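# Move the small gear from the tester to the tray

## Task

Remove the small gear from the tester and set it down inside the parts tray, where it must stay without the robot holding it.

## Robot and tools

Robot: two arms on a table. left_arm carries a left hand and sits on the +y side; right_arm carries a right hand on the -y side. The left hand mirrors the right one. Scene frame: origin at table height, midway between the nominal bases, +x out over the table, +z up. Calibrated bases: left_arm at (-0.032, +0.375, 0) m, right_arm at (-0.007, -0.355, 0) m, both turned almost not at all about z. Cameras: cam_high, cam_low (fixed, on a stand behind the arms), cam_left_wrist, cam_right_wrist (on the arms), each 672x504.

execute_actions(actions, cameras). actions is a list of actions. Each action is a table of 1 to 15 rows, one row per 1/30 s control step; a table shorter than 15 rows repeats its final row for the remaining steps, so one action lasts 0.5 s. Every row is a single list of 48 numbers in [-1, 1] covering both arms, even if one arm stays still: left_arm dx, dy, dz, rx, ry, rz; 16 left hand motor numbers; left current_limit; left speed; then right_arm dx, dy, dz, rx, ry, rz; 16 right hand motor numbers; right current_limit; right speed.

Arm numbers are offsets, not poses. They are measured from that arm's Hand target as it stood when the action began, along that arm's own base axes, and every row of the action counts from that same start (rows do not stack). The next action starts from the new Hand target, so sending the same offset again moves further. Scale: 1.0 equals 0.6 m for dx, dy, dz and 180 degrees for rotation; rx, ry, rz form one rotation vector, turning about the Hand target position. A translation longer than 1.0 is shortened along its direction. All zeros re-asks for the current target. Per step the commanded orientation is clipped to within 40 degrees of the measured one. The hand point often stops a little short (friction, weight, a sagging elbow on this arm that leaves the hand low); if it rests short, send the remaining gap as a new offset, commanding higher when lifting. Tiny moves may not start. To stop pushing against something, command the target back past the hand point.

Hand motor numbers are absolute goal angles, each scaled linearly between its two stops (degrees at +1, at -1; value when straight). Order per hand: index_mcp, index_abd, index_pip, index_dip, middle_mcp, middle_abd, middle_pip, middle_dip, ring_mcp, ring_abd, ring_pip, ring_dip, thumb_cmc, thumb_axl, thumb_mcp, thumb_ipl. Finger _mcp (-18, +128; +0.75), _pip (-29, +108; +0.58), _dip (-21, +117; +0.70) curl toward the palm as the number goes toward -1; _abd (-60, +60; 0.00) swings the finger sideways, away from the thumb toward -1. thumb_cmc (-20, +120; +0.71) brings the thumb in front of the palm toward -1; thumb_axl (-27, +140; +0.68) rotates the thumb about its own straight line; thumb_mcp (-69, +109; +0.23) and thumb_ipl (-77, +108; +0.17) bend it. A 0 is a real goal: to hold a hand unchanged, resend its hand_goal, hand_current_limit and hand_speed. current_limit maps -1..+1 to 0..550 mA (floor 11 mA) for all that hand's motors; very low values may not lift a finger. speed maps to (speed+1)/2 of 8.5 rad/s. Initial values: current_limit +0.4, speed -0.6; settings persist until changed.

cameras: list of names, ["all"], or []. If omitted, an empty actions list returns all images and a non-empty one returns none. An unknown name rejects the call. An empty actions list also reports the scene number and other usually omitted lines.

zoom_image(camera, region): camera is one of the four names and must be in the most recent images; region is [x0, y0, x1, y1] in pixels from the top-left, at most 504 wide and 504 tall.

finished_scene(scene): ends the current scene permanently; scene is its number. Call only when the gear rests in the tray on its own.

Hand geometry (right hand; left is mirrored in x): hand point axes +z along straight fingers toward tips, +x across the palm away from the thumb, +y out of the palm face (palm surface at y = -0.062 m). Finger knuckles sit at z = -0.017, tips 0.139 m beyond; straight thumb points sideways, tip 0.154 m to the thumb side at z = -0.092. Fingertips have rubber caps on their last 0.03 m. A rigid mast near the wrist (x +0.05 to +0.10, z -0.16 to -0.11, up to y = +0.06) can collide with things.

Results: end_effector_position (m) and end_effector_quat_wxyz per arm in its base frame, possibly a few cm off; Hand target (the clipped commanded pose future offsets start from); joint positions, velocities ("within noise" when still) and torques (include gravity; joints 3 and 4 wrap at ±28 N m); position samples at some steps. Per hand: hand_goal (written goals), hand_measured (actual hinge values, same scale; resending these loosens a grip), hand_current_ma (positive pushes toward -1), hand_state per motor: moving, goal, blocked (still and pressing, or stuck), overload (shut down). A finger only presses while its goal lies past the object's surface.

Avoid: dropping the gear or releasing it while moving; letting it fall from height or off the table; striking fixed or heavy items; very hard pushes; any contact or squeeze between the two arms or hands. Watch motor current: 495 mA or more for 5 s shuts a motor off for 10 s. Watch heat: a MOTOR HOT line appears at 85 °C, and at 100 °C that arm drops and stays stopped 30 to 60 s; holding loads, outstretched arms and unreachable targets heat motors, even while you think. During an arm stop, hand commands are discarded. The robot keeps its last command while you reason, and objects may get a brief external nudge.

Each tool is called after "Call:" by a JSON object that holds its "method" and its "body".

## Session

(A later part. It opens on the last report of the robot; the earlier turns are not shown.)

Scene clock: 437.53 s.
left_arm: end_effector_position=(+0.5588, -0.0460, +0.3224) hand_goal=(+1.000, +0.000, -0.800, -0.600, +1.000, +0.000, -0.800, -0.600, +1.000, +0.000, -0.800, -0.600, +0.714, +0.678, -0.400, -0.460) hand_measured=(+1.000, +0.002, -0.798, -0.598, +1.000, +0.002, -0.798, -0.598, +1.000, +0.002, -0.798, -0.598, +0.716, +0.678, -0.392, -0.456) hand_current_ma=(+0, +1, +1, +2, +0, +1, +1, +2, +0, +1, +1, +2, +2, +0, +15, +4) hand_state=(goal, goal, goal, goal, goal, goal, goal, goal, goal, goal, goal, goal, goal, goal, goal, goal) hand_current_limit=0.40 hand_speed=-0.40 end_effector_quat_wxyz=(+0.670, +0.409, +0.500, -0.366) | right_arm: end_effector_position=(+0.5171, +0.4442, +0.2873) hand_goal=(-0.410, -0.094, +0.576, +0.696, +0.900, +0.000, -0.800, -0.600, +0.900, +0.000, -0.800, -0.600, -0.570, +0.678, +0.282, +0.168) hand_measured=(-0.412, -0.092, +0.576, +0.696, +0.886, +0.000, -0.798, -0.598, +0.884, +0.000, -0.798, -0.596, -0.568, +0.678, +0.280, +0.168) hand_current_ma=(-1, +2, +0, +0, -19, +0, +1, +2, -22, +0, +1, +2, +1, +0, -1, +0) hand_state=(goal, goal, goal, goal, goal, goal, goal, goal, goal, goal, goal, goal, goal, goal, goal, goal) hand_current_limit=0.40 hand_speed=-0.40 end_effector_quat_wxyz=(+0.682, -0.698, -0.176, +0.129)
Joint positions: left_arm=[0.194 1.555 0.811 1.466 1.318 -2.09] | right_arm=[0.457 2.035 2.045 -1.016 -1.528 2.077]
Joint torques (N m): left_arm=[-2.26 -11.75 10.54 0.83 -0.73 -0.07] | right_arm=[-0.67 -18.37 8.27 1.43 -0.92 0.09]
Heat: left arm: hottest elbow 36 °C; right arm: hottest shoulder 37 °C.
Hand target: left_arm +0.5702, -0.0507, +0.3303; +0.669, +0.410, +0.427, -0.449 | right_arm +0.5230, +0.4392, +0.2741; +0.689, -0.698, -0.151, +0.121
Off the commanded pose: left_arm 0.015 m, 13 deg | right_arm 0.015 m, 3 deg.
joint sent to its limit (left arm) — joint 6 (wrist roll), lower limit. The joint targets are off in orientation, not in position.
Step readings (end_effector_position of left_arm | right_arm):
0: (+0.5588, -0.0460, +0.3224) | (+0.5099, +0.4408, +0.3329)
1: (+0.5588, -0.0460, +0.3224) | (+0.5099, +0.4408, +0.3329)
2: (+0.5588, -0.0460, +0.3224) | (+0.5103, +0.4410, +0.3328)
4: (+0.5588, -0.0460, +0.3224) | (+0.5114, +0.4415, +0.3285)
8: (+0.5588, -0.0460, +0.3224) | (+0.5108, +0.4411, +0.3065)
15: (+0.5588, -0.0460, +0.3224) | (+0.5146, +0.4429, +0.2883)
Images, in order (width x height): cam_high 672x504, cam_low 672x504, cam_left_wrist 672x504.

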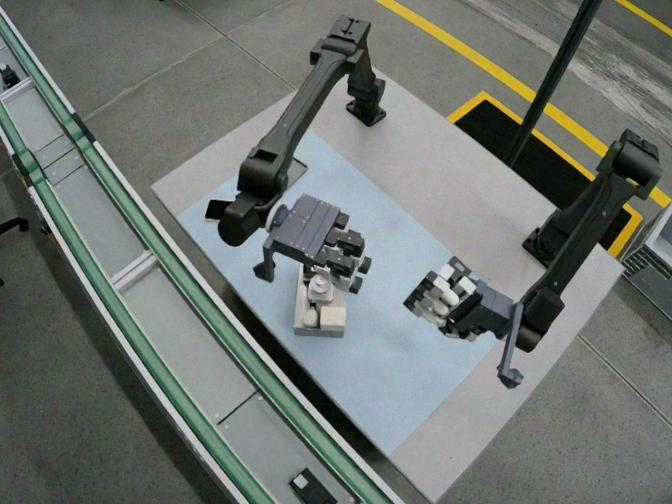

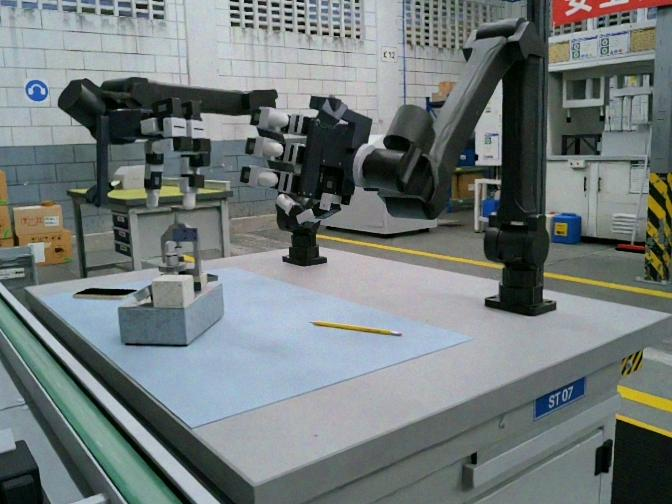

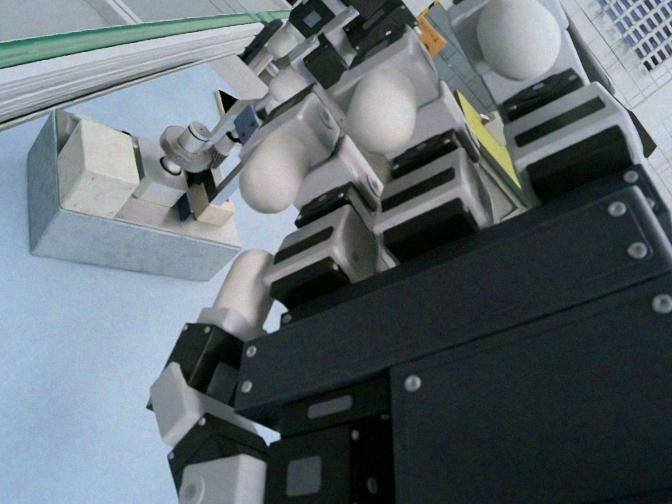

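Call:
{"method": "execute_actions", "body": {"actions": [[[0.0,0,0,0,0,0,1,0,-0.8,-0.6,1,0,-0.8,-0.6,1,0,-0.8,-0.6,0.714,0.678,-0.40,-0.46,0.4,-0.4,-0.025,-0.025,0,0,0,0,-0.411,-0.095,0.576,0.696,0.9,0,-0.8,-0.6,0.9,0,-0.8,-0.6,-0.571,0.677,0.281,0.168,0.4,-0.4]]], "cameras": ["cam_high","cam_low","cam_left_wrist"]}}

Call:
{"method": "zoom_image", "body": {"camera": "cam_left_wrist", "region": [200, 0, 380, 150]}}

Call:
{"method": "zoom_image", "body": {"camera": "cam_low", "region": [110, 120, 240, 300]}}

Scene clock: 457.73 s.
left_arm: end_effector_position=(+0.5588, -0.0460, +0.3224) hand_goal=(+1.000, +0.000, -0.800, -0.600, +1.000, +0.000, -0.800, -0.600, +1.000, +0.000, -0.800, -0.600, +0.714, +0.678, -0.400, -0.460) hand_measured=(+1.000, +0.002, -0.798, -0.598, +1.000, +0.002, -0.798, -0.598, +1.000, +0.002, -0.798, -0.598, +0.716, +0.678, -0.392, -0.456) hand_current_ma=(+0, +1, +1, +2, +0, +1, +1, +2, +0, +1, +1, +2, +2, +0, +15, +4) hand_state=(goal, goal, goal, goal, goal, goal, goal, goal, goal, goal, goal, goal, goal, goal, goal, goal) hand_current_limit=0.40 hand_speed=-0.40 end_effector_quat_wxyz=(+0.670, +0.409, +0.500, -0.366) | right_arm: end_effector_position=(+0.5044, +0.4310, +0.2782) hand_goal=(-0.410, -0.094, +0.576, +0.696, +0.900, +0.000, -0.800, -0.600, +0.900, +0.000, -0.800, -0.600, -0.570, +0.678, +0.282, +0.168) hand_measured=(-0.412, -0.092, +0.576, +0.696, +0.886, +0.000, -0.798, -0.598, +0.886, +0.000, -0.798, -0.596, -0.568, +0.678, +0.280, +0.168) hand_current_ma=(-1, +1, +0, +0, -19, +0, +1, +2, -22, +0, +1, +2, +1, +0, -1, +0) hand_state=(goal, goal, goal, goal, goal, goal, goal, goal, goal, goal, goal, goal, goal, goal, goal, goal) hand_current_limit=0.40 hand_speed=-0.40 end_effector_quat_wxyz=(+0.682, -0.700, -0.168, +0.131)
Joint positions: left_arm=[0.194 1.555 0.811 1.466 1.318 -2.09] | right_arm=[0.447 1.98 1.932 -0.954 -1.529 2.093]
Joint torques (N m): left_arm=[-2.49 -11.99 10.58 0.79 -0.74 -0.08] | right_arm=[-0.67 -18.49 8.31 1.59 -1.07 0.09]
Heat: left arm: hottest elbow 38 °C; right arm: hottest shoulder 38 °C.
Hand target: left_arm +0.5702, -0.0507, +0.3303; +0.669, +0.410, +0.427, -0.449 | right_arm +0.5080, +0.4243, +0.2742; +0.689, -0.698, -0.151, +0.121
Off the commanded pose: left_arm 0.015 m, 13 deg | right_arm 0.009 m, 2 deg.
joint sent to its limit (left arm) — joint 6 (wrist roll), lower limit. The joint targets are off in orientation, not in position.
Step readings (end_effector_position of left_arm | right_arm):
0: (+0.5588, -0.0460, +0.3224) | (+0.5170, +0.4442, +0.2873)
1: (+0.5588, -0.0460, +0.3224) | (+0.5169, +0.4441, +0.2870)
2: (+0.5588, -0.0460, +0.3224) | (+0.5161, +0.4432, +0.2858)
4: (+0.5588, -0.0460, +0.3224) | (+0.5117, +0.4393, +0.2814)
8: (+0.5588, -0.0460, +0.3224) | (+0.5038, +0.4341, +0.2742)
15: (+0.5588, -0.0460, +0.3224) | (+0.5048, +0.4314, +0.2746)
Images, in order (width x height): cam_high 672x504, cam_low 672x504, cam_left_wrist 672x504.

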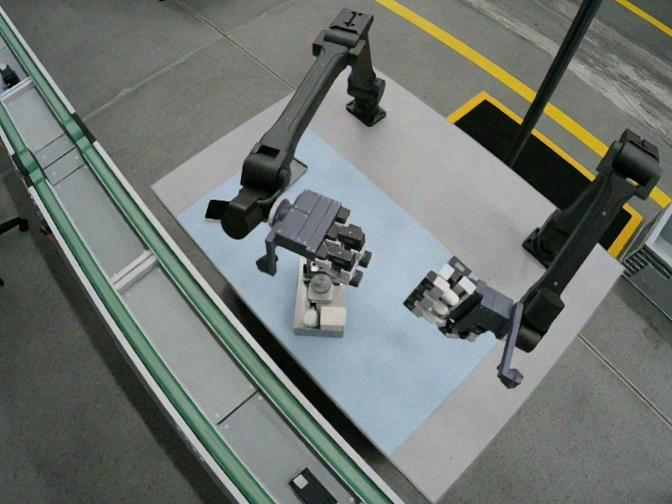

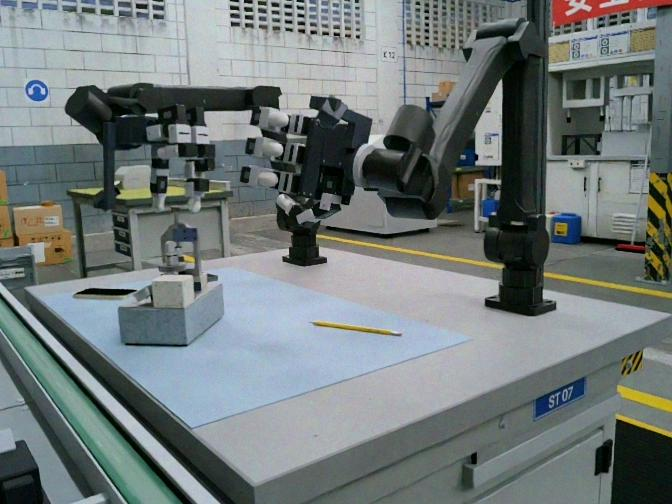

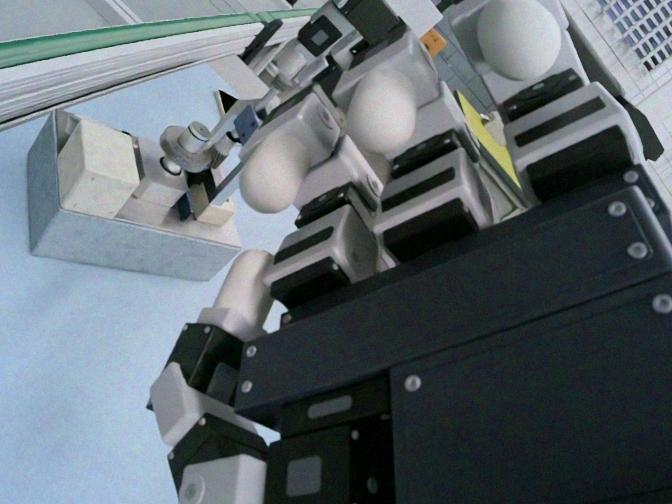

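Scaled by 2.800 from the camera's 672x504 image, which has a finer 960x720 frame.

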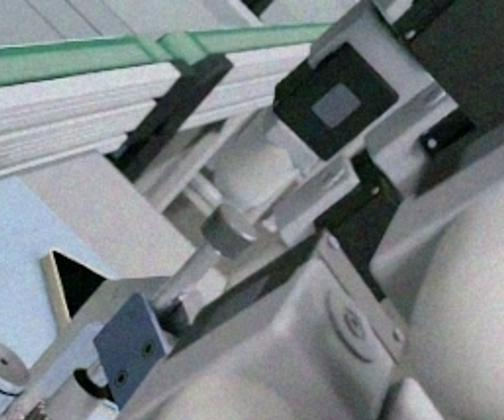

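Scaled by 2.800 from the camera's 672x504 image, which has a finer 960x720 frame.

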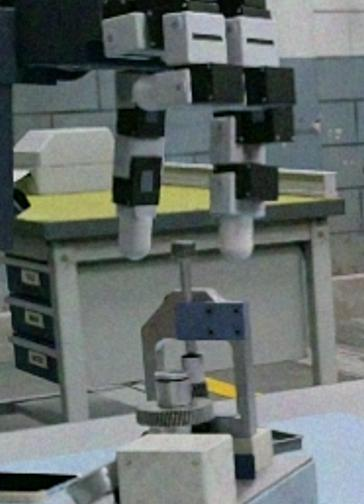

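Call:
{"method": "zoom_image", "body": {"camera": "cam_left_wrist", "region": [240, 30, 340, 130]}}

Call:
{"method": "zoom_image", "body": {"camera": "cam_low", "region": [135, 150, 215, 230]}}

Scaled by 5.040 from the camera's 672x504 image, which has a finer 960x720 frame.

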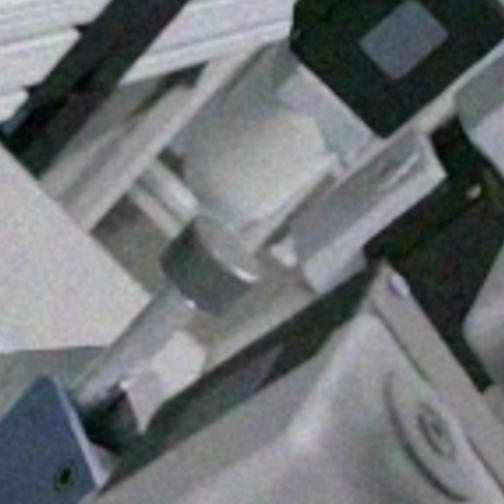

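Scaled by 6.300 from the camera's 672x504 image, which has a finer 960x720 frame.

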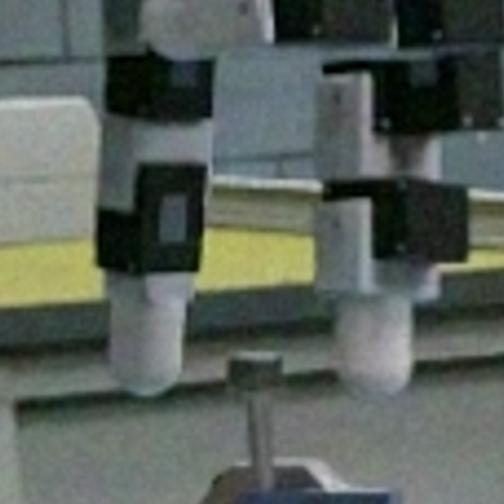

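Call:
{"method": "execute_actions", "body": {"actions": [[[0.0,0,0,0,0,0,1,0,-0.8,-0.6,1,0,-0.8,-0.6,1,0,-0.8,-0.6,0.714,0.678,-0.40,-0.46,0.4,-0.4,0.0,0,-0.012,0,0,0,-0.53,-0.095,0.576,0.696,0.9,0,-0.8,-0.6,0.9,0,-0.8,-0.6,-0.571,0.677,0.12,0.168,0.0,-0.6]]], "cameras": ["cam_low","cam_left_wrist"]}}

Call:
{"method": "zoom_image", "body": {"camera": "cam_left_wrist", "region": [240, 30, 340, 130]}}

Call:
{"method": "zoom_image", "body": {"camera": "cam_low", "region": [135, 150, 215, 230]}}

Scene clock: 470.07 s.
left_arm: end_effector_position=(+0.5588, -0.0460, +0.3224) hand_goal=(+1.000, +0.000, -0.800, -0.600, +1.000, +0.000, -0.800, -0.600, +1.000, +0.000, -0.800, -0.600, +0.714, +0.678, -0.400, -0.460) hand_measured=(+1.000, +0.002, -0.798, -0.598, +1.000, +0.002, -0.798, -0.598, +1.000, +0.002, -0.798, -0.598, +0.716, +0.678, -0.392, -0.456) hand_current_ma=(+0, +1, +1, +2, +0, +1, +1, +2, +0, +1, +1, +2, +2, +0, +15, +4) hand_state=(goal, goal, goal, goal, goal, goal, goal, goal, goal, goal, goal, goal, goal, goal, goal, goal) hand_current_limit=0.40 hand_speed=-0.40 end_effector_quat_wxyz=(+0.670, +0.409, +0.500, -0.366) | right_arm: end_effector_position=(+0.5042, +0.4309, +0.2720) hand_goal=(-0.530, -0.094, +0.576, +0.696, +0.900, +0.000, -0.800, -0.600, +0.900, +0.000, -0.800, -0.600, -0.570, +0.678, +0.120, +0.168) hand_measured=(-0.528, -0.092, +0.576, +0.696, +0.886, +0.000, -0.798, -0.598, +0.886, +0.000, -0.798, -0.596, -0.568, +0.678, +0.122, +0.168) hand_current_ma=(+1, +1, +0, +0, -19, +0, +1, +2, -22, +0, +1, +2, +1, +0, +3, +0) hand_state=(goal, goal, goal, goal, goal, goal, goal, goal, goal, goal, goal, goal, goal, goal, goal, goal) hand_current_limit=0.00 hand_speed=-0.60 end_effector_quat_wxyz=(+0.682, -0.699, -0.168, +0.130)
Joint positions: left_arm=[0.194 1.555 0.811 1.466 1.318 -2.09] | right_arm=[0.447 1.978 1.911 -0.926 -1.529 2.101]
Joint torques (N m): left_arm=[-2.14 -11.93 10.56 0.77 -0.75 -0.06] | right_arm=[-0.62 -18.67 8.23 1.55 -1.02 0.13]
Heat: left arm: hottest elbow 38 °C; right arm: hottest shoulder 38 °C.
Hand target: left_arm +0.5702, -0.0507, +0.3303; +0.669, +0.410, +0.427, -0.449 | right_arm +0.5080, +0.4244, +0.2671; +0.689, -0.698, -0.151, +0.121
Off the commanded pose: left_arm 0.015 m, 13 deg | right_arm 0.009 m, 2 deg.
joint sent to its limit (left arm) — joint 6 (wrist roll), lower limit. The joint targets are off in orientation, not in position.
joint sent to its limit (right arm) — joint 6 (wrist roll), upper limit. The joint targets still meet the commanded pose.
Step readings (end_effector_position of left_arm | right_arm):
0: (+0.5588, -0.0460, +0.3224) | (+0.5044, +0.4310, +0.2782)
1: (+0.5588, -0.0460, +0.3224) | (+0.5044, +0.4310, +0.2782)
2: (+0.5588, -0.0460, +0.3224) | (+0.5045, +0.4310, +0.2778)
4: (+0.5588, -0.0460, +0.3224) | (+0.5045, +0.4311, +0.2764)
8: (+0.5588, -0.0460, +0.3224) | (+0.5040, +0.4309, +0.2728)
15: (+0.5588, -0.0460, +0.3224) | (+0.5042, +0.4309, +0.2720)
Images, in order (width x height): cam_low 672x504, cam_left_wrist 672x504.

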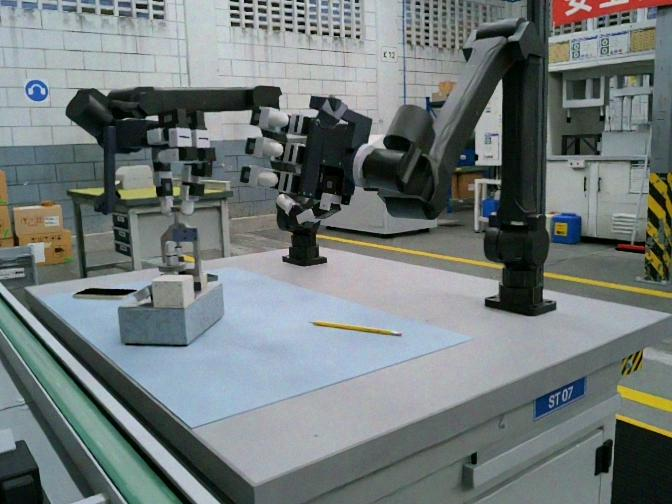

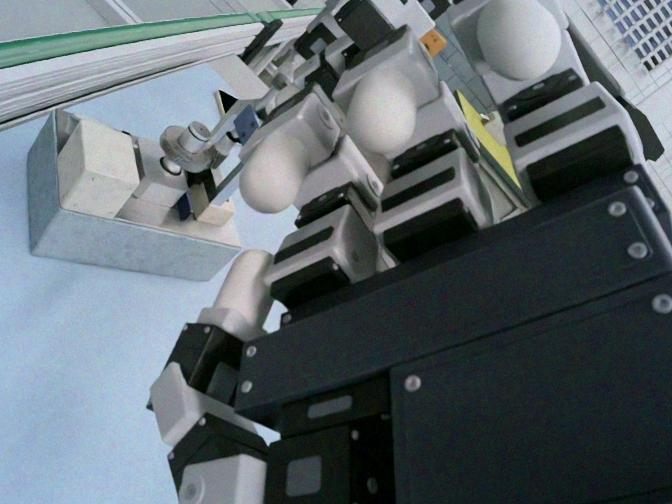

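Scaled by 5.040 from the camera's 672x504 image, which has a finer 960x720 frame.

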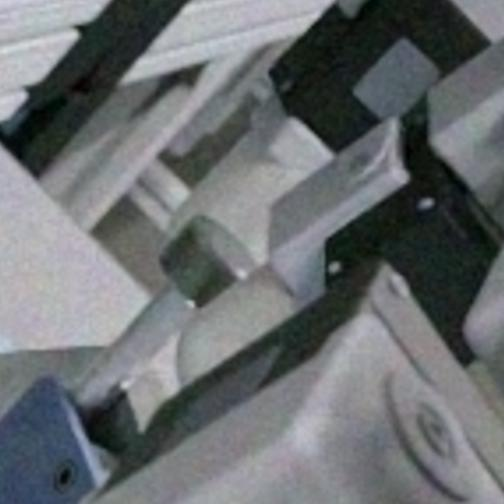

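Scaled by 6.300 from the camera's 672x504 image, which has a finer 960x720 frame.

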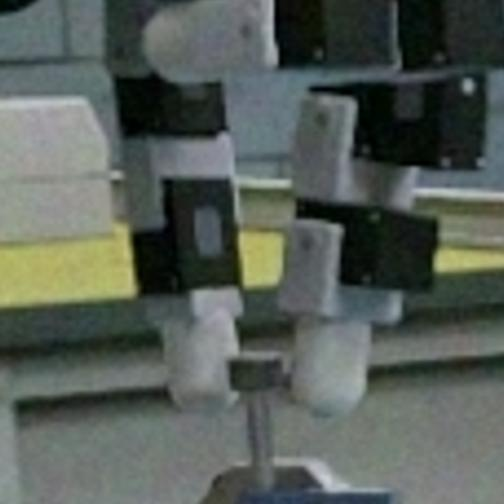

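Call:
{"method": "execute_actions", "body": {"actions": [[[0.0,0,0,0,0,0,1,0,-0.8,-0.6,1,0,-0.8,-0.6,1,0,-0.8,-0.6,0.714,0.678,-0.40,-0.46,0.4,-0.4,0.0,0,0,0,0,0,-0.66,-0.095,0.576,0.696,0.9,0,-0.8,-0.6,0.9,0,-0.8,-0.6,-0.571,0.677,-0.02,0.168,0.2,-0.7]]], "cameras": ["cam_low","cam_left_wrist"]}}

Call:
{"method": "zoom_image", "body": {"camera": "cam_left_wrist", "region": [240, 30, 340, 130]}}

Call:
{"method": "zoom_image", "body": {"camera": "cam_low", "region": [135, 150, 215, 230]}}

Scene clock: 473.87 s.
left_arm: end_effector_position=(+0.5588, -0.0460, +0.3224) hand_goal=(+1.000, +0.000, -0.800, -0.600, +1.000, +0.000, -0.800, -0.600, +1.000, +0.000, -0.800, -0.600, +0.714, +0.678, -0.400, -0.460) hand_measured=(+1.000, +0.002, -0.798, -0.598, +1.000, +0.002, -0.798, -0.598, +1.000, +0.002, -0.798, -0.598, +0.716, +0.678, -0.392, -0.456) hand_current_ma=(+0, +1, +1, +2, +0, +1, +1, +2, +0, +1, +1, +2, +2, +0, +15, +4) hand_state=(goal, goal, goal, goal, goal, goal, goal, goal, goal, goal, goal, goal, goal, goal, goal, goal) hand_current_limit=0.40 hand_speed=-0.40 end_effector_quat_wxyz=(+0.670, +0.409, +0.500, -0.366) | right_arm: end_effector_position=(+0.5041, +0.4308, +0.2722) hand_goal=(-0.660, -0.094, +0.576, +0.696, +0.900, +0.000, -0.800, -0.600, +0.900, +0.000, -0.800, -0.600, -0.570, +0.678, -0.020, +0.168) hand_measured=(-0.574, -0.092, +0.598, +0.706, +0.886, +0.000, -0.798, -0.598, +0.886, +0.000, -0.798, -0.596, -0.568, +0.678, +0.028, +0.178) hand_current_ma=(+263, +1, +36, +12, -18, +0, +1, +2, -22, +0, +1, +2, +1, +0, +156, +17) hand_state=(blocked, goal, blocked, goal, goal, goal, goal, goal, goal, goal, goal, goal, goal, goal, blocked, goal) hand_current_limit=0.20 hand_speed=-0.70 end_effector_quat_wxyz=(+0.683, -0.699, -0.168, +0.130)
Joint positions: left_arm=[0.194 1.555 0.811 1.466 1.318 -2.09] | right_arm=[0.447 1.978 1.911 -0.926 -1.531 2.101]
Joint torques (N m): left_arm=[-2.26 -11.69 10.56 0.79 -0.76 -0.06] | right_arm=[-0.85 -18.55 8.18 1.5 -0.96 0.13]
Heat: left arm: hottest elbow 39 °C; right arm: hottest shoulder 38 °C.
Hand target: left_arm +0.5702, -0.0507, +0.3303; +0.669, +0.410, +0.427, -0.449 | right_arm +0.5080, +0.4243, +0.2671; +0.689, -0.698, -0.151, +0.121
Off the commanded pose: left_arm 0.015 m, 13 deg | right_arm 0.009 m, 2 deg.
joint sent to its limit (left arm) — joint 6 (wrist roll), lower limit. The joint targets are off in orientation, not in position.
joint sent to its limit (right arm) — joint 6 (wrist roll), upper limit. The joint targets still meet the commanded pose.
Step readings (end_effector_position of left_arm | right_arm):
0: (+0.5588, -0.0460, +0.3224) | (+0.5041, +0.4309, +0.2720)
1: (+0.5588, -0.0460, +0.3224) | (+0.5041, +0.4309, +0.2720)
2: (+0.5588, -0.0460, +0.3224) | (+0.5041, +0.4309, +0.2720)
4: (+0.5588, -0.0460, +0.3224) | (+0.5040, +0.4309, +0.2722)
8: (+0.5588, -0.0460, +0.3224) | (+0.5041, +0.4308, +0.2722)
15: (+0.5588, -0.0460, +0.3224) | (+0.5041, +0.4308, +0.2722)
Images, in order (width x height): cam_low 672x504, cam_left_wrist 672x504.

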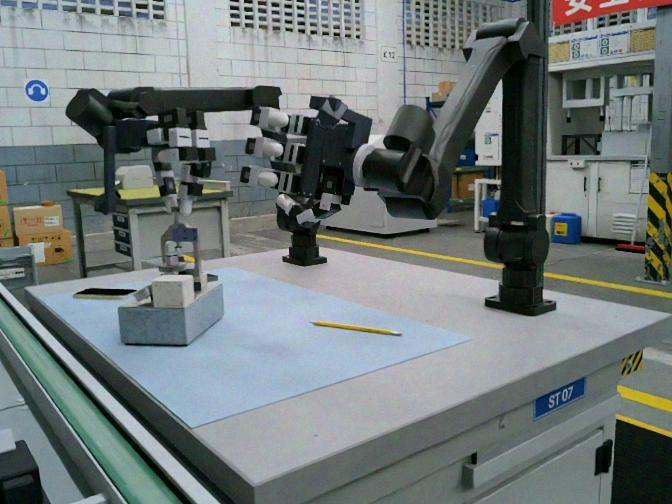

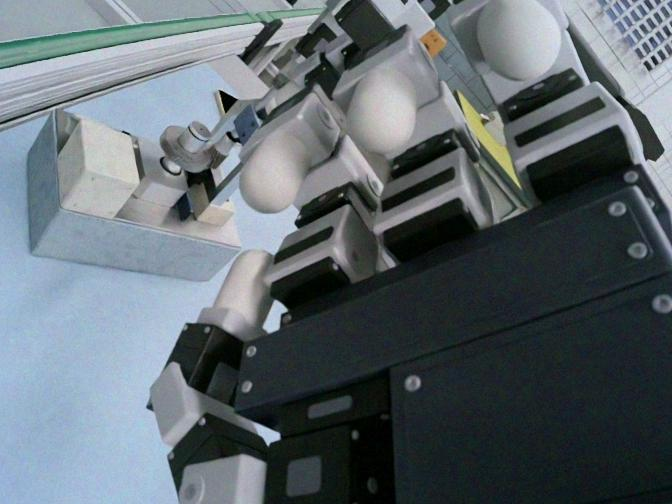

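Scaled by 5.040 from the camera's 672x504 image, which has a finer 960x720 frame.

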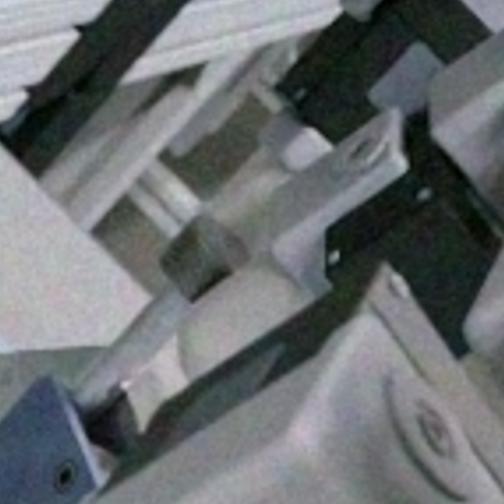

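Scaled by 6.300 from the camera's 672x504 image, which has a finer 960x720 frame.

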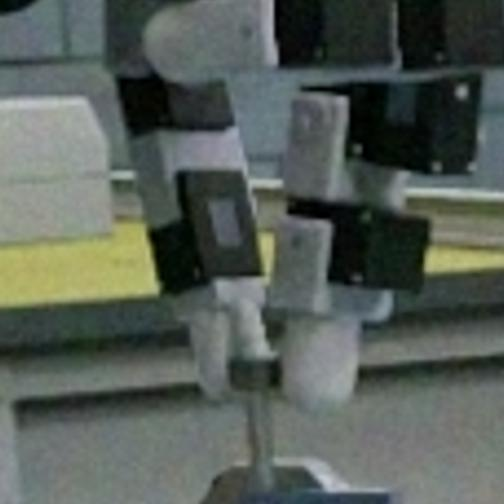

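Call:
{"method": "execute_actions", "body": {"actions": [[[0,0,0,0,0,0,1,0,-0.8,-0.6,1,0,-0.8,-0.6,1,0,-0.8,-0.6,0.714,0.678,-0.40,-0.46,0.4,-0.4,0,0,0.025,0,0,0,-0.66,-0.095,0.576,0.696,0.9,0,-0.8,-0.6,0.9,0,-0.8,-0.6,-0.571,0.677,-0.04,0.168,0.2,-0.7]],[[0,0,0,0,0,0,1,0,-0.8,-0.6,1,0,-0.8,-0.6,1,0,-0.8,-0.6,0.714,0.678,-0.40,-0.46,0.4,-0.4,0,0,0.03,0,0,0,-0.66,-0.095,0.576,0.696,0.9,0,-0.8,-0.6,0.9,0,-0.8,-0.6,-0.571,0.677,-0.04,0.168,0.2,-0.7]]], "cameras": ["cam_low","cam_left_wrist"]}}

Scene clock: 492.10 s.
left_arm: end_effector_position=(+0.5588, -0.0460, +0.3224) hand_goal=(+1.000, +0.000, -0.800, -0.600, +1.000, +0.000, -0.800, -0.600, +1.000, +0.000, -0.800, -0.600, +0.714, +0.678, -0.400, -0.460) hand_measured=(+1.000, +0.002, -0.798, -0.598, +1.000, +0.002, -0.798, -0.598, +1.000, +0.002, -0.798, -0.598, +0.716, +0.678, -0.392, -0.456) hand_current_ma=(+0, +1, +1, +2, +0, +1, +1, +2, +0, +1, +1, +2, +2, +0, +15, +4) hand_state=(goal, goal, goal, goal, goal, goal, goal, goal, goal, goal, goal, goal, goal, goal, goal, goal) hand_current_limit=0.40 hand_speed=-0.40 end_effector_quat_wxyz=(+0.670, +0.409, +0.500, -0.366) | right_arm: end_effector_position=(+0.4959, +0.4266, +0.2751) hand_goal=(-0.660, -0.094, +0.576, +0.696, +0.900, +0.000, -0.800, -0.600, +0.900, +0.000, -0.800, -0.600, -0.570, +0.678, -0.040, +0.168) hand_measured=(-0.608, -0.096, +0.600, +0.706, +0.886, +0.000, -0.798, -0.598, +0.886, +0.000, -0.798, -0.596, -0.572, +0.678, -0.014, +0.178) hand_current_ma=(+128, +0, +38, +13, -18, +0, +1, +2, -22, +0, +1, +2, -1, -1, +62, +18) hand_state=(blocked, goal, blocked, goal, goal, goal, goal, goal, goal, goal, goal, goal, goal, goal, blocked, goal) hand_current_limit=0.20 hand_speed=-0.70 end_effector_quat_wxyz=(+0.679, -0.703, -0.152, +0.147)
Joint positions: left_arm=[0.194 1.555 0.811 1.466 1.318 -2.09] | right_arm=[0.447 1.971 1.911 -0.98 -1.531 2.103]
Joint torques (N m): left_arm=[-2.14 -11.75 10.47 0.83 -0.74 -0.09] | right_arm=[-0.67 -18.67 14.17 0.43 -1.01 0.12]
Heat: left arm: hottest elbow 39 °C; right arm: hottest shoulder 39 °C.
Hand target: left_arm +0.5702, -0.0507, +0.3303; +0.669, +0.410, +0.427, -0.449 | right_arm +0.5080, +0.4244, +0.3001; +0.689, -0.698, -0.151, +0.121
Off the commanded pose: left_arm 0.015 m, 13 deg | right_arm 0.028 m, 3 deg.
joint sent to its limit (left arm) — joint 6 (wrist roll), lower limit. The joint targets are off in orientation, not in position.
joint sent to its limit (right arm) — joint 6 (wrist roll), upper limit. The joint targets still meet the commanded pose.
Step readings (end_effector_position of left_arm | right_arm):
0: (+0.5588, -0.0460, +0.3224) | (+0.5041, +0.4308, +0.2722)
1: (+0.5588, -0.0460, +0.3224) | (+0.5041, +0.4308, +0.2722)
2: (+0.5588, -0.0460, +0.3224) | (+0.5041, +0.4308, +0.2722)
4: (+0.5588, -0.0460, +0.3224) | (+0.5041, +0.4307, +0.2722)
8: (+0.5588, -0.0460, +0.3224) | (+0.5034, +0.4304, +0.2721)
15: (+0.5588, -0.0460, +0.3224) | (+0.5033, +0.4301, +0.2721)
16: (+0.5588, -0.0460, +0.3224) | (+0.5032, +0.4300, +0.2720)
17: (+0.5588, -0.0460, +0.3224) | (+0.5025, +0.4297, +0.2719)
19: (+0.5588, -0.0460, +0.3224) | (+0.5005, +0.4287, +0.2718)
23: (+0.5588, -0.0460, +0.3224) | (+0.4975, +0.4273, +0.2722)
30: (+0.5588, -0.0460, +0.3224) | (+0.4961, +0.4267, +0.2746)
Images, in order (width x height): cam_low 672x504, cam_left_wrist 672x504.

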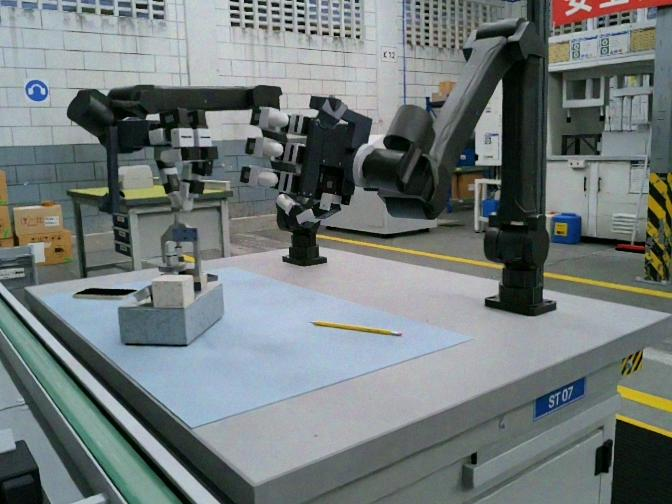

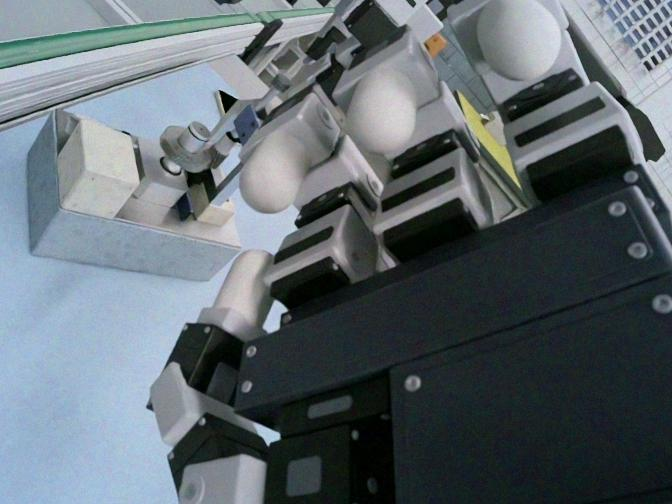

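Call:
{"method": "zoom_image", "body": {"camera": "cam_left_wrist", "region": [100, 30, 320, 250]}}

Call:
{"method": "zoom_image", "body": {"camera": "cam_low", "region": [110, 130, 260, 350]}}

Scaled by 2.291 from the camera's 672x504 image, which has a finer 960x720 frame.

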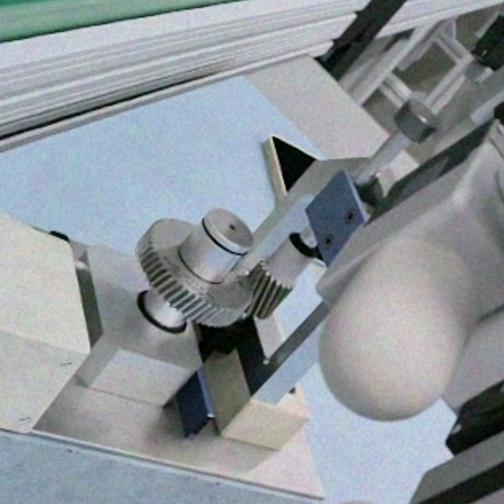

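Scaled by 2.291 from the camera's 672x504 image, which has a finer 960x720 frame.

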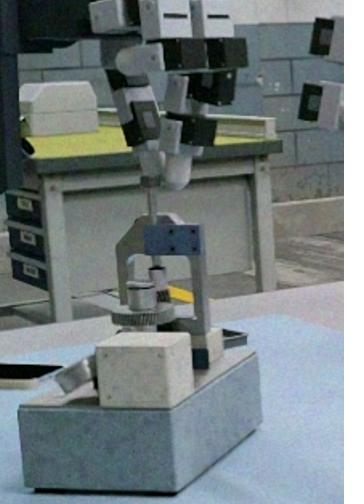

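Call:
{"method": "zoom_image", "body": {"camera": "cam_left_wrist", "region": [220, 30, 340, 130]}}

Call:
{"method": "zoom_image", "body": {"camera": "cam_low", "region": [150, 180, 220, 290]}}

Scaled by 4.200 from the camera's 672x504 image, which has a finer 960x720 frame.

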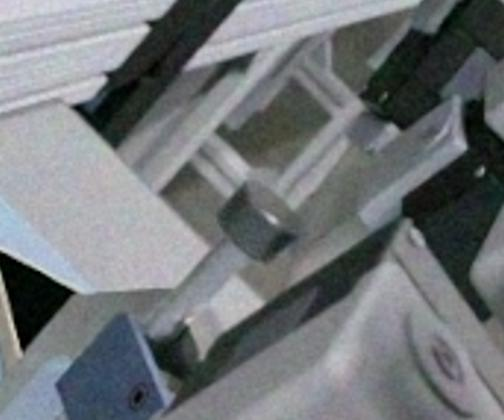

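Scaled by 4.582 from the camera's 672x504 image, which has a finer 960x720 frame.

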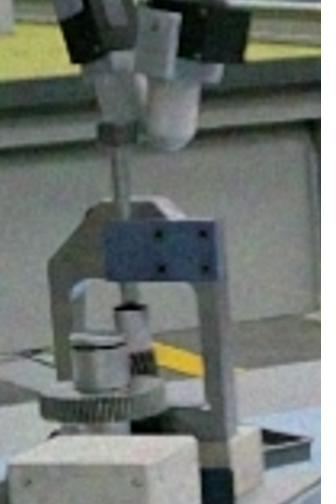

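Call:
{"method": "execute_actions", "body": {"actions": [], "cameras": ["cam_high"]}}

Call:
{"method": "zoom_image", "body": {"camera": "cam_high", "region": [260, 230, 400, 370]}}

Scene clock: 499.10 s.
left_arm: end_effector_position=(+0.5588, -0.0460, +0.3224) hand_goal=(+1.000, +0.000, -0.800, -0.600, +1.000, +0.000, -0.800, -0.600, +1.000, +0.000, -0.800, -0.600, +0.714, +0.678, -0.400, -0.460) hand_measured=(+1.000, +0.002, -0.798, -0.598, +1.000, +0.002, -0.798, -0.598, +1.000, +0.002, -0.798, -0.598, +0.716, +0.678, -0.392, -0.456) hand_current_ma=(+0, +1, +1, +2, +0, +1, +1, +2, +0, +1, +1, +2, +2, +0, +15, +4) hand_state=(goal, goal, goal, goal, goal, goal, goal, goal, goal, goal, goal, goal, goal, goal, goal, goal) hand_current_limit=0.40 hand_speed=-0.40 end_effector_quat_wxyz=(+0.670, +0.409, +0.500, -0.366) | right_arm: end_effector_position=(+0.4959, +0.4266, +0.2751) hand_goal=(-0.660, -0.094, +0.576, +0.696, +0.900, +0.000, -0.800, -0.600, +0.900, +0.000, -0.800, -0.600, -0.570, +0.678, -0.040, +0.168) hand_measured=(-0.608, -0.096, +0.600, +0.706, +0.886, +0.000, -0.798, -0.598, +0.886, +0.000, -0.798, -0.596, -0.572, +0.678, -0.014, +0.178) hand_current_ma=(+128, +0, +38, +13, -18, +0, +1, +2, -22, +0, +1, +2, -1, -1, +62, +18) hand_state=(blocked, goal, blocked, goal, goal, goal, goal, goal, goal, goal, goal, goal, goal, goal, blocked, goal) hand_current_limit=0.20 hand_speed=-0.70 end_effector_quat_wxyz=(+0.679, -0.703, -0.152, +0.147)
Joint positions: left_arm=[0.194 1.555 0.811 1.466 1.318 -2.09] | right_arm=[0.447 1.971 1.911 -0.98 -1.531 2.103]
Joint velocities: within noise
Joint torques (N m): left_arm=[-2.32 -11.81 10.55 0.81 -0.75 -0.09] | right_arm=[-0.73 -18.67 14.16 0.53 -1.01 0.12]
Heat: left arm: hottest elbow 40 °C; right arm: hottest shoulder 39 °C.
Hand target: left_arm +0.5702, -0.0507, +0.3303; +0.669, +0.410, +0.427, -0.449 | right_arm +0.5080, +0.4244, +0.3001; +0.689, -0.698, -0.151, +0.121
Off the commanded pose: left_arm 0.015 m, 13 deg | right_arm 0.028 m, 3 deg.
Images, in order (width x height): cam_high 672x504.

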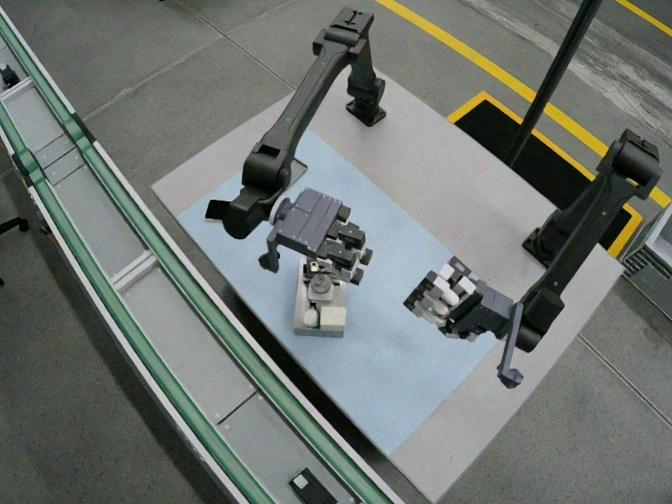

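Scaled by 3.600 from the camera's 672x504 image, which has a finer 960x720 frame.

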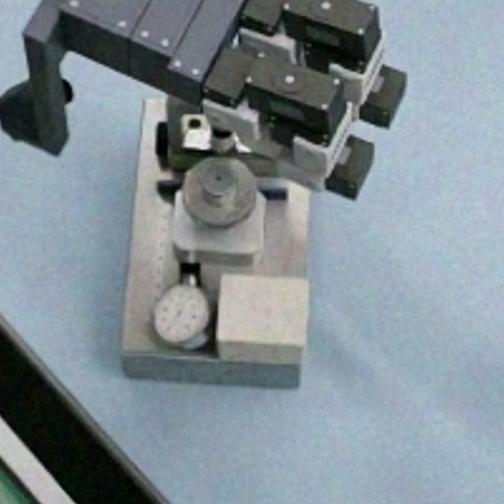

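Call:
{"method": "execute_actions", "body": {"actions": [[[-0.033,0,0.09,0,0,0,1,0,-0.8,-0.6,1,0,-0.8,-0.6,1,0,-0.8,-0.6,0.714,0.678,-0.40,-0.46,0.4,-0.4,0,0,0,0,0,0,-0.411,-0.095,0.576,0.696,0.9,0,-0.8,-0.6,0.9,0,-0.8,-0.6,-0.571,0.677,0.2,0.168,0.2,-0.7]]], "cameras": ["cam_low","cam_left_wrist"]}}

Call:
{"method": "zoom_image", "body": {"camera": "cam_left_wrist", "region": [100, 30, 320, 250]}}

Call:
{"method": "zoom_image", "body": {"camera": "cam_low", "region": [150, 170, 230, 290]}}

Scene clock: 514.90 s.
left_arm: end_effector_position=(+0.5413, -0.0494, +0.3636) hand_goal=(+1.000, +0.000, -0.800, -0.600, +1.000, +0.000, -0.800, -0.600, +1.000, +0.000, -0.800, -0.600, +0.714, +0.678, -0.400, -0.460) hand_measured=(+1.000, +0.002, -0.798, -0.598, +1.000, +0.002, -0.798, -0.598, +1.000, +0.002, -0.798, -0.598, +0.716, +0.678, -0.392, -0.456) hand_current_ma=(+0, +1, +1, +2, +0, +1, +1, +2, +0, +1, +1, +2, +2, +0, +15, +4) hand_state=(goal, goal, goal, goal, goal, goal, goal, goal, goal, goal, goal, goal, goal, goal, goal, goal) hand_current_limit=0.40 hand_speed=-0.40 end_effector_quat_wxyz=(+0.666, +0.404, +0.506, -0.371) | right_arm: end_effector_position=(+0.4959, +0.4266, +0.2751) hand_goal=(-0.410, -0.094, +0.576, +0.696, +0.900, +0.000, -0.800, -0.600, +0.900, +0.000, -0.800, -0.600, -0.570, +0.678, +0.200, +0.168) hand_measured=(-0.416, -0.096, +0.578, +0.698, +0.886, +0.000, -0.798, -0.598, +0.886, +0.000, -0.798, -0.596, -0.572, +0.678, +0.198, +0.170) hand_current_ma=(-5, +0, +1, +2, -18, +0, +1, +2, -22, +0, +1, +2, -1, -1, -2, +2) hand_state=(goal, goal, goal, goal, goal, goal, goal, goal, goal, goal, goal, goal, goal, goal, goal, goal) hand_current_limit=0.20 hand_speed=-0.70 end_effector_quat_wxyz=(+0.679, -0.703, -0.152, +0.147)
Joint positions: left_arm=[0.194 1.421 0.811 1.311 1.318 -2.091] | right_arm=[0.447 1.971 1.911 -0.98 -1.531 2.103]
Joint torques (N m): left_arm=[-1.85 -11.34 12.07 0.92 -0.62 -0.06] | right_arm=[-0.5 -18.67 14.22 0.43 -1.01 0.14]
Heat: left arm: hottest elbow 40 °C; right arm: hottest shoulder 38 °C.
Hand target: left_arm +0.5503, -0.0507, +0.3843; +0.669, +0.410, +0.427, -0.449 | right_arm +0.5080, +0.4244, +0.3001; +0.689, -0.698, -0.151, +0.121
Off the commanded pose: left_arm 0.023 m, 13 deg | right_arm 0.028 m, 3 deg.
joint sent to its limit (left arm) — joint 6 (wrist roll), lower limit. The joint targets are off in orientation, not in position.
joint sent to its limit (right arm) — joint 6 (wrist roll), upper limit. The joint targets still meet the commanded pose.
Step readings (end_effector_position of left_arm | right_arm):
0: (+0.5588, -0.0460, +0.3224) | (+0.4959, +0.4266, +0.2751)
1: (+0.5590, -0.0460, +0.3220) | (+0.4959, +0.4266, +0.2751)
2: (+0.5594, -0.0459, +0.3209) | (+0.4959, +0.4266, +0.2751)
4: (+0.5595, -0.0459, +0.3210) | (+0.4959, +0.4266, +0.2751)
8: (+0.5504, -0.0477, +0.3437) | (+0.4959, +0.4266, +0.2751)
15: (+0.5406, -0.0496, +0.3655) | (+0.4959, +0.4266, +0.2751)
Images, in order (width x height): cam_low 672x504, cam_left_wrist 672x504.

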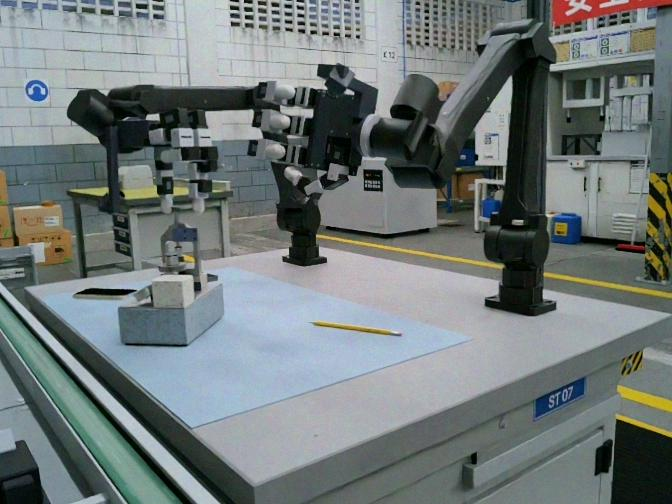

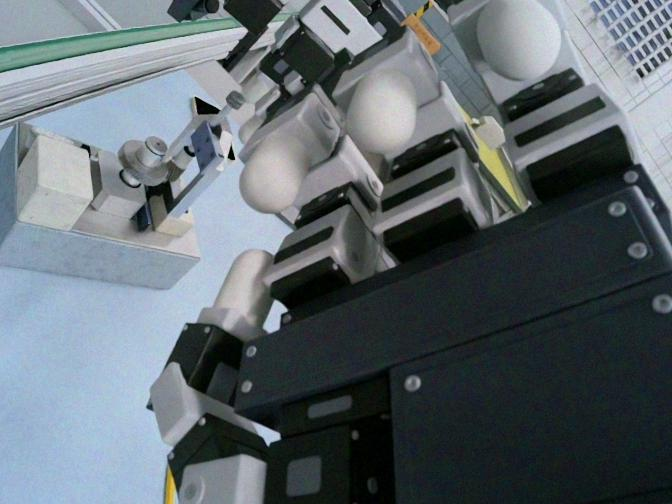

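Scaled by 2.291 from the camera's 672x504 image, which has a finer 960x720 frame.

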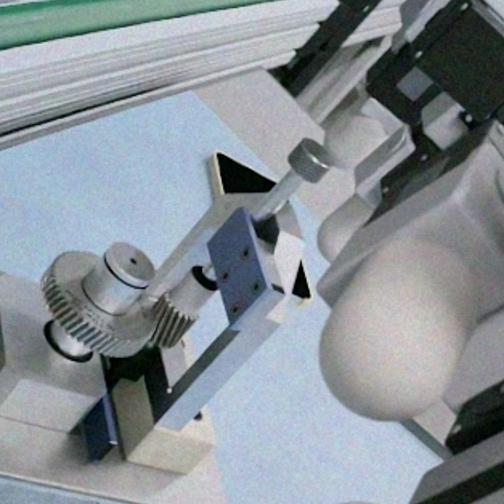

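Scaled by 4.200 from the camera's 672x504 image, which has a finer 960x720 frame.

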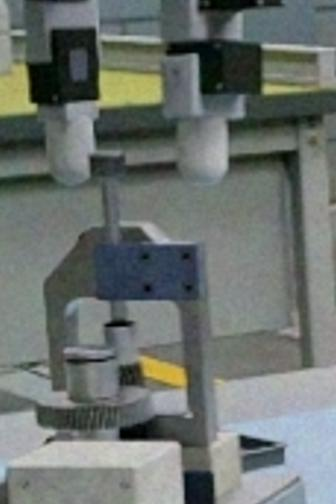

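Call:
{"method": "execute_actions", "body": {"actions": [[[0,0,0,0,0,0,1,0,-0.8,-0.6,1,0,-0.8,-0.6,1,0,-0.8,-0.6,0.714,0.678,-0.40,-0.46,0.4,-0.4,0.04,0.0025,-0.015,0,0,0,-0.411,-0.095,0.576,0.696,0.9,0,-0.8,-0.6,0.9,0,-0.8,-0.6,-0.571,0.677,0.28,0.168,0.2,-0.7]]]}}

Scene clock: 525.97 s.
left_arm: end_effector_position=(+0.5415, -0.0494, +0.3629) hand_goal=(+1.000, +0.000, -0.800, -0.600, +1.000, +0.000, -0.800, -0.600, +1.000, +0.000, -0.800, -0.600, +0.714, +0.678, -0.400, -0.460) hand_measured=(+1.000, +0.002, -0.798, -0.598, +1.000, +0.002, -0.798, -0.598, +1.000, +0.002, -0.798, -0.598, +0.716, +0.678, -0.392, -0.456) hand_current_ma=(+0, +1, +1, +2, +0, +1, +1, +2, +0, +1, +1, +2, +2, +0, +15, +4) hand_state=(goal, goal, goal, goal, goal, goal, goal, goal, goal, goal, goal, goal, goal, goal, goal, goal) hand_current_limit=0.40 hand_speed=-0.40 end_effector_quat_wxyz=(+0.665, +0.403, +0.507, -0.372) | right_arm: end_effector_position=(+0.5183, +0.4260, +0.2861) hand_goal=(-0.410, -0.094, +0.576, +0.696, +0.900, +0.000, -0.800, -0.600, +0.900, +0.000, -0.800, -0.600, -0.570, +0.678, +0.280, +0.168) hand_measured=(-0.416, -0.096, +0.578, +0.698, +0.886, +0.000, -0.798, -0.598, +0.886, +0.000, -0.798, -0.596, -0.572, +0.678, +0.278, +0.170) hand_current_ma=(-5, +0, +1, +2, -18, +0, +1, +2, -22, +0, +1, +2, -1, -1, -2, +1) hand_state=(goal, goal, goal, goal, goal, goal, goal, goal, goal, goal, goal, goal, goal, goal, goal, goal) hand_current_limit=0.20 hand_speed=-0.70 end_effector_quat_wxyz=(+0.684, -0.700, -0.158, +0.131)
Joint positions: left_arm=[0.194 1.421 0.811 1.308 1.318 -2.091] | right_arm=[0.431 2.008 1.994 -0.992 -1.535 2.103]
Joint torques (N m): left_arm=[-1.9 -11.63 12.16 0.87 -0.51 -0.07] | right_arm=[-0.62 -16.85 14.01 0.59 -1.04 0.1]
Heat: left arm: hottest elbow 41 °C; right arm: hottest elbow 38 °C.
Hand target: left_arm +0.5503, -0.0507, +0.3843; +0.669, +0.410, +0.427, -0.449 | right_arm +0.5321, +0.4258, +0.2910; +0.689, -0.698, -0.151, +0.121
Off the commanded pose: left_arm 0.023 m, 13 deg | right_arm 0.015 m, 2 deg.
joint sent to its limit (left arm) — joint 6 (wrist roll), lower limit. The joint targets are off in orientation, not in position.
joint sent to its limit (right arm) — joint 6 (wrist roll), upper limit. The joint targets still meet the commanded pose.
Step readings (end_effector_position of left_arm | right_arm):
0: (+0.5413, -0.0494, +0.3636) | (+0.4959, +0.4266, +0.2751)
1: (+0.5413, -0.0494, +0.3636) | (+0.4962, +0.4264, +0.2754)
2: (+0.5413, -0.0494, +0.3636) | (+0.4967, +0.4267, +0.2765)
4: (+0.5414, -0.0494, +0.3634) | (+0.5004, +0.4274, +0.2808)
8: (+0.5415, -0.0494, +0.3631) | (+0.5103, +0.4274, +0.2918)
15: (+0.5415, -0.0494, +0.3630) | (+0.5166, +0.4255, +0.2939)


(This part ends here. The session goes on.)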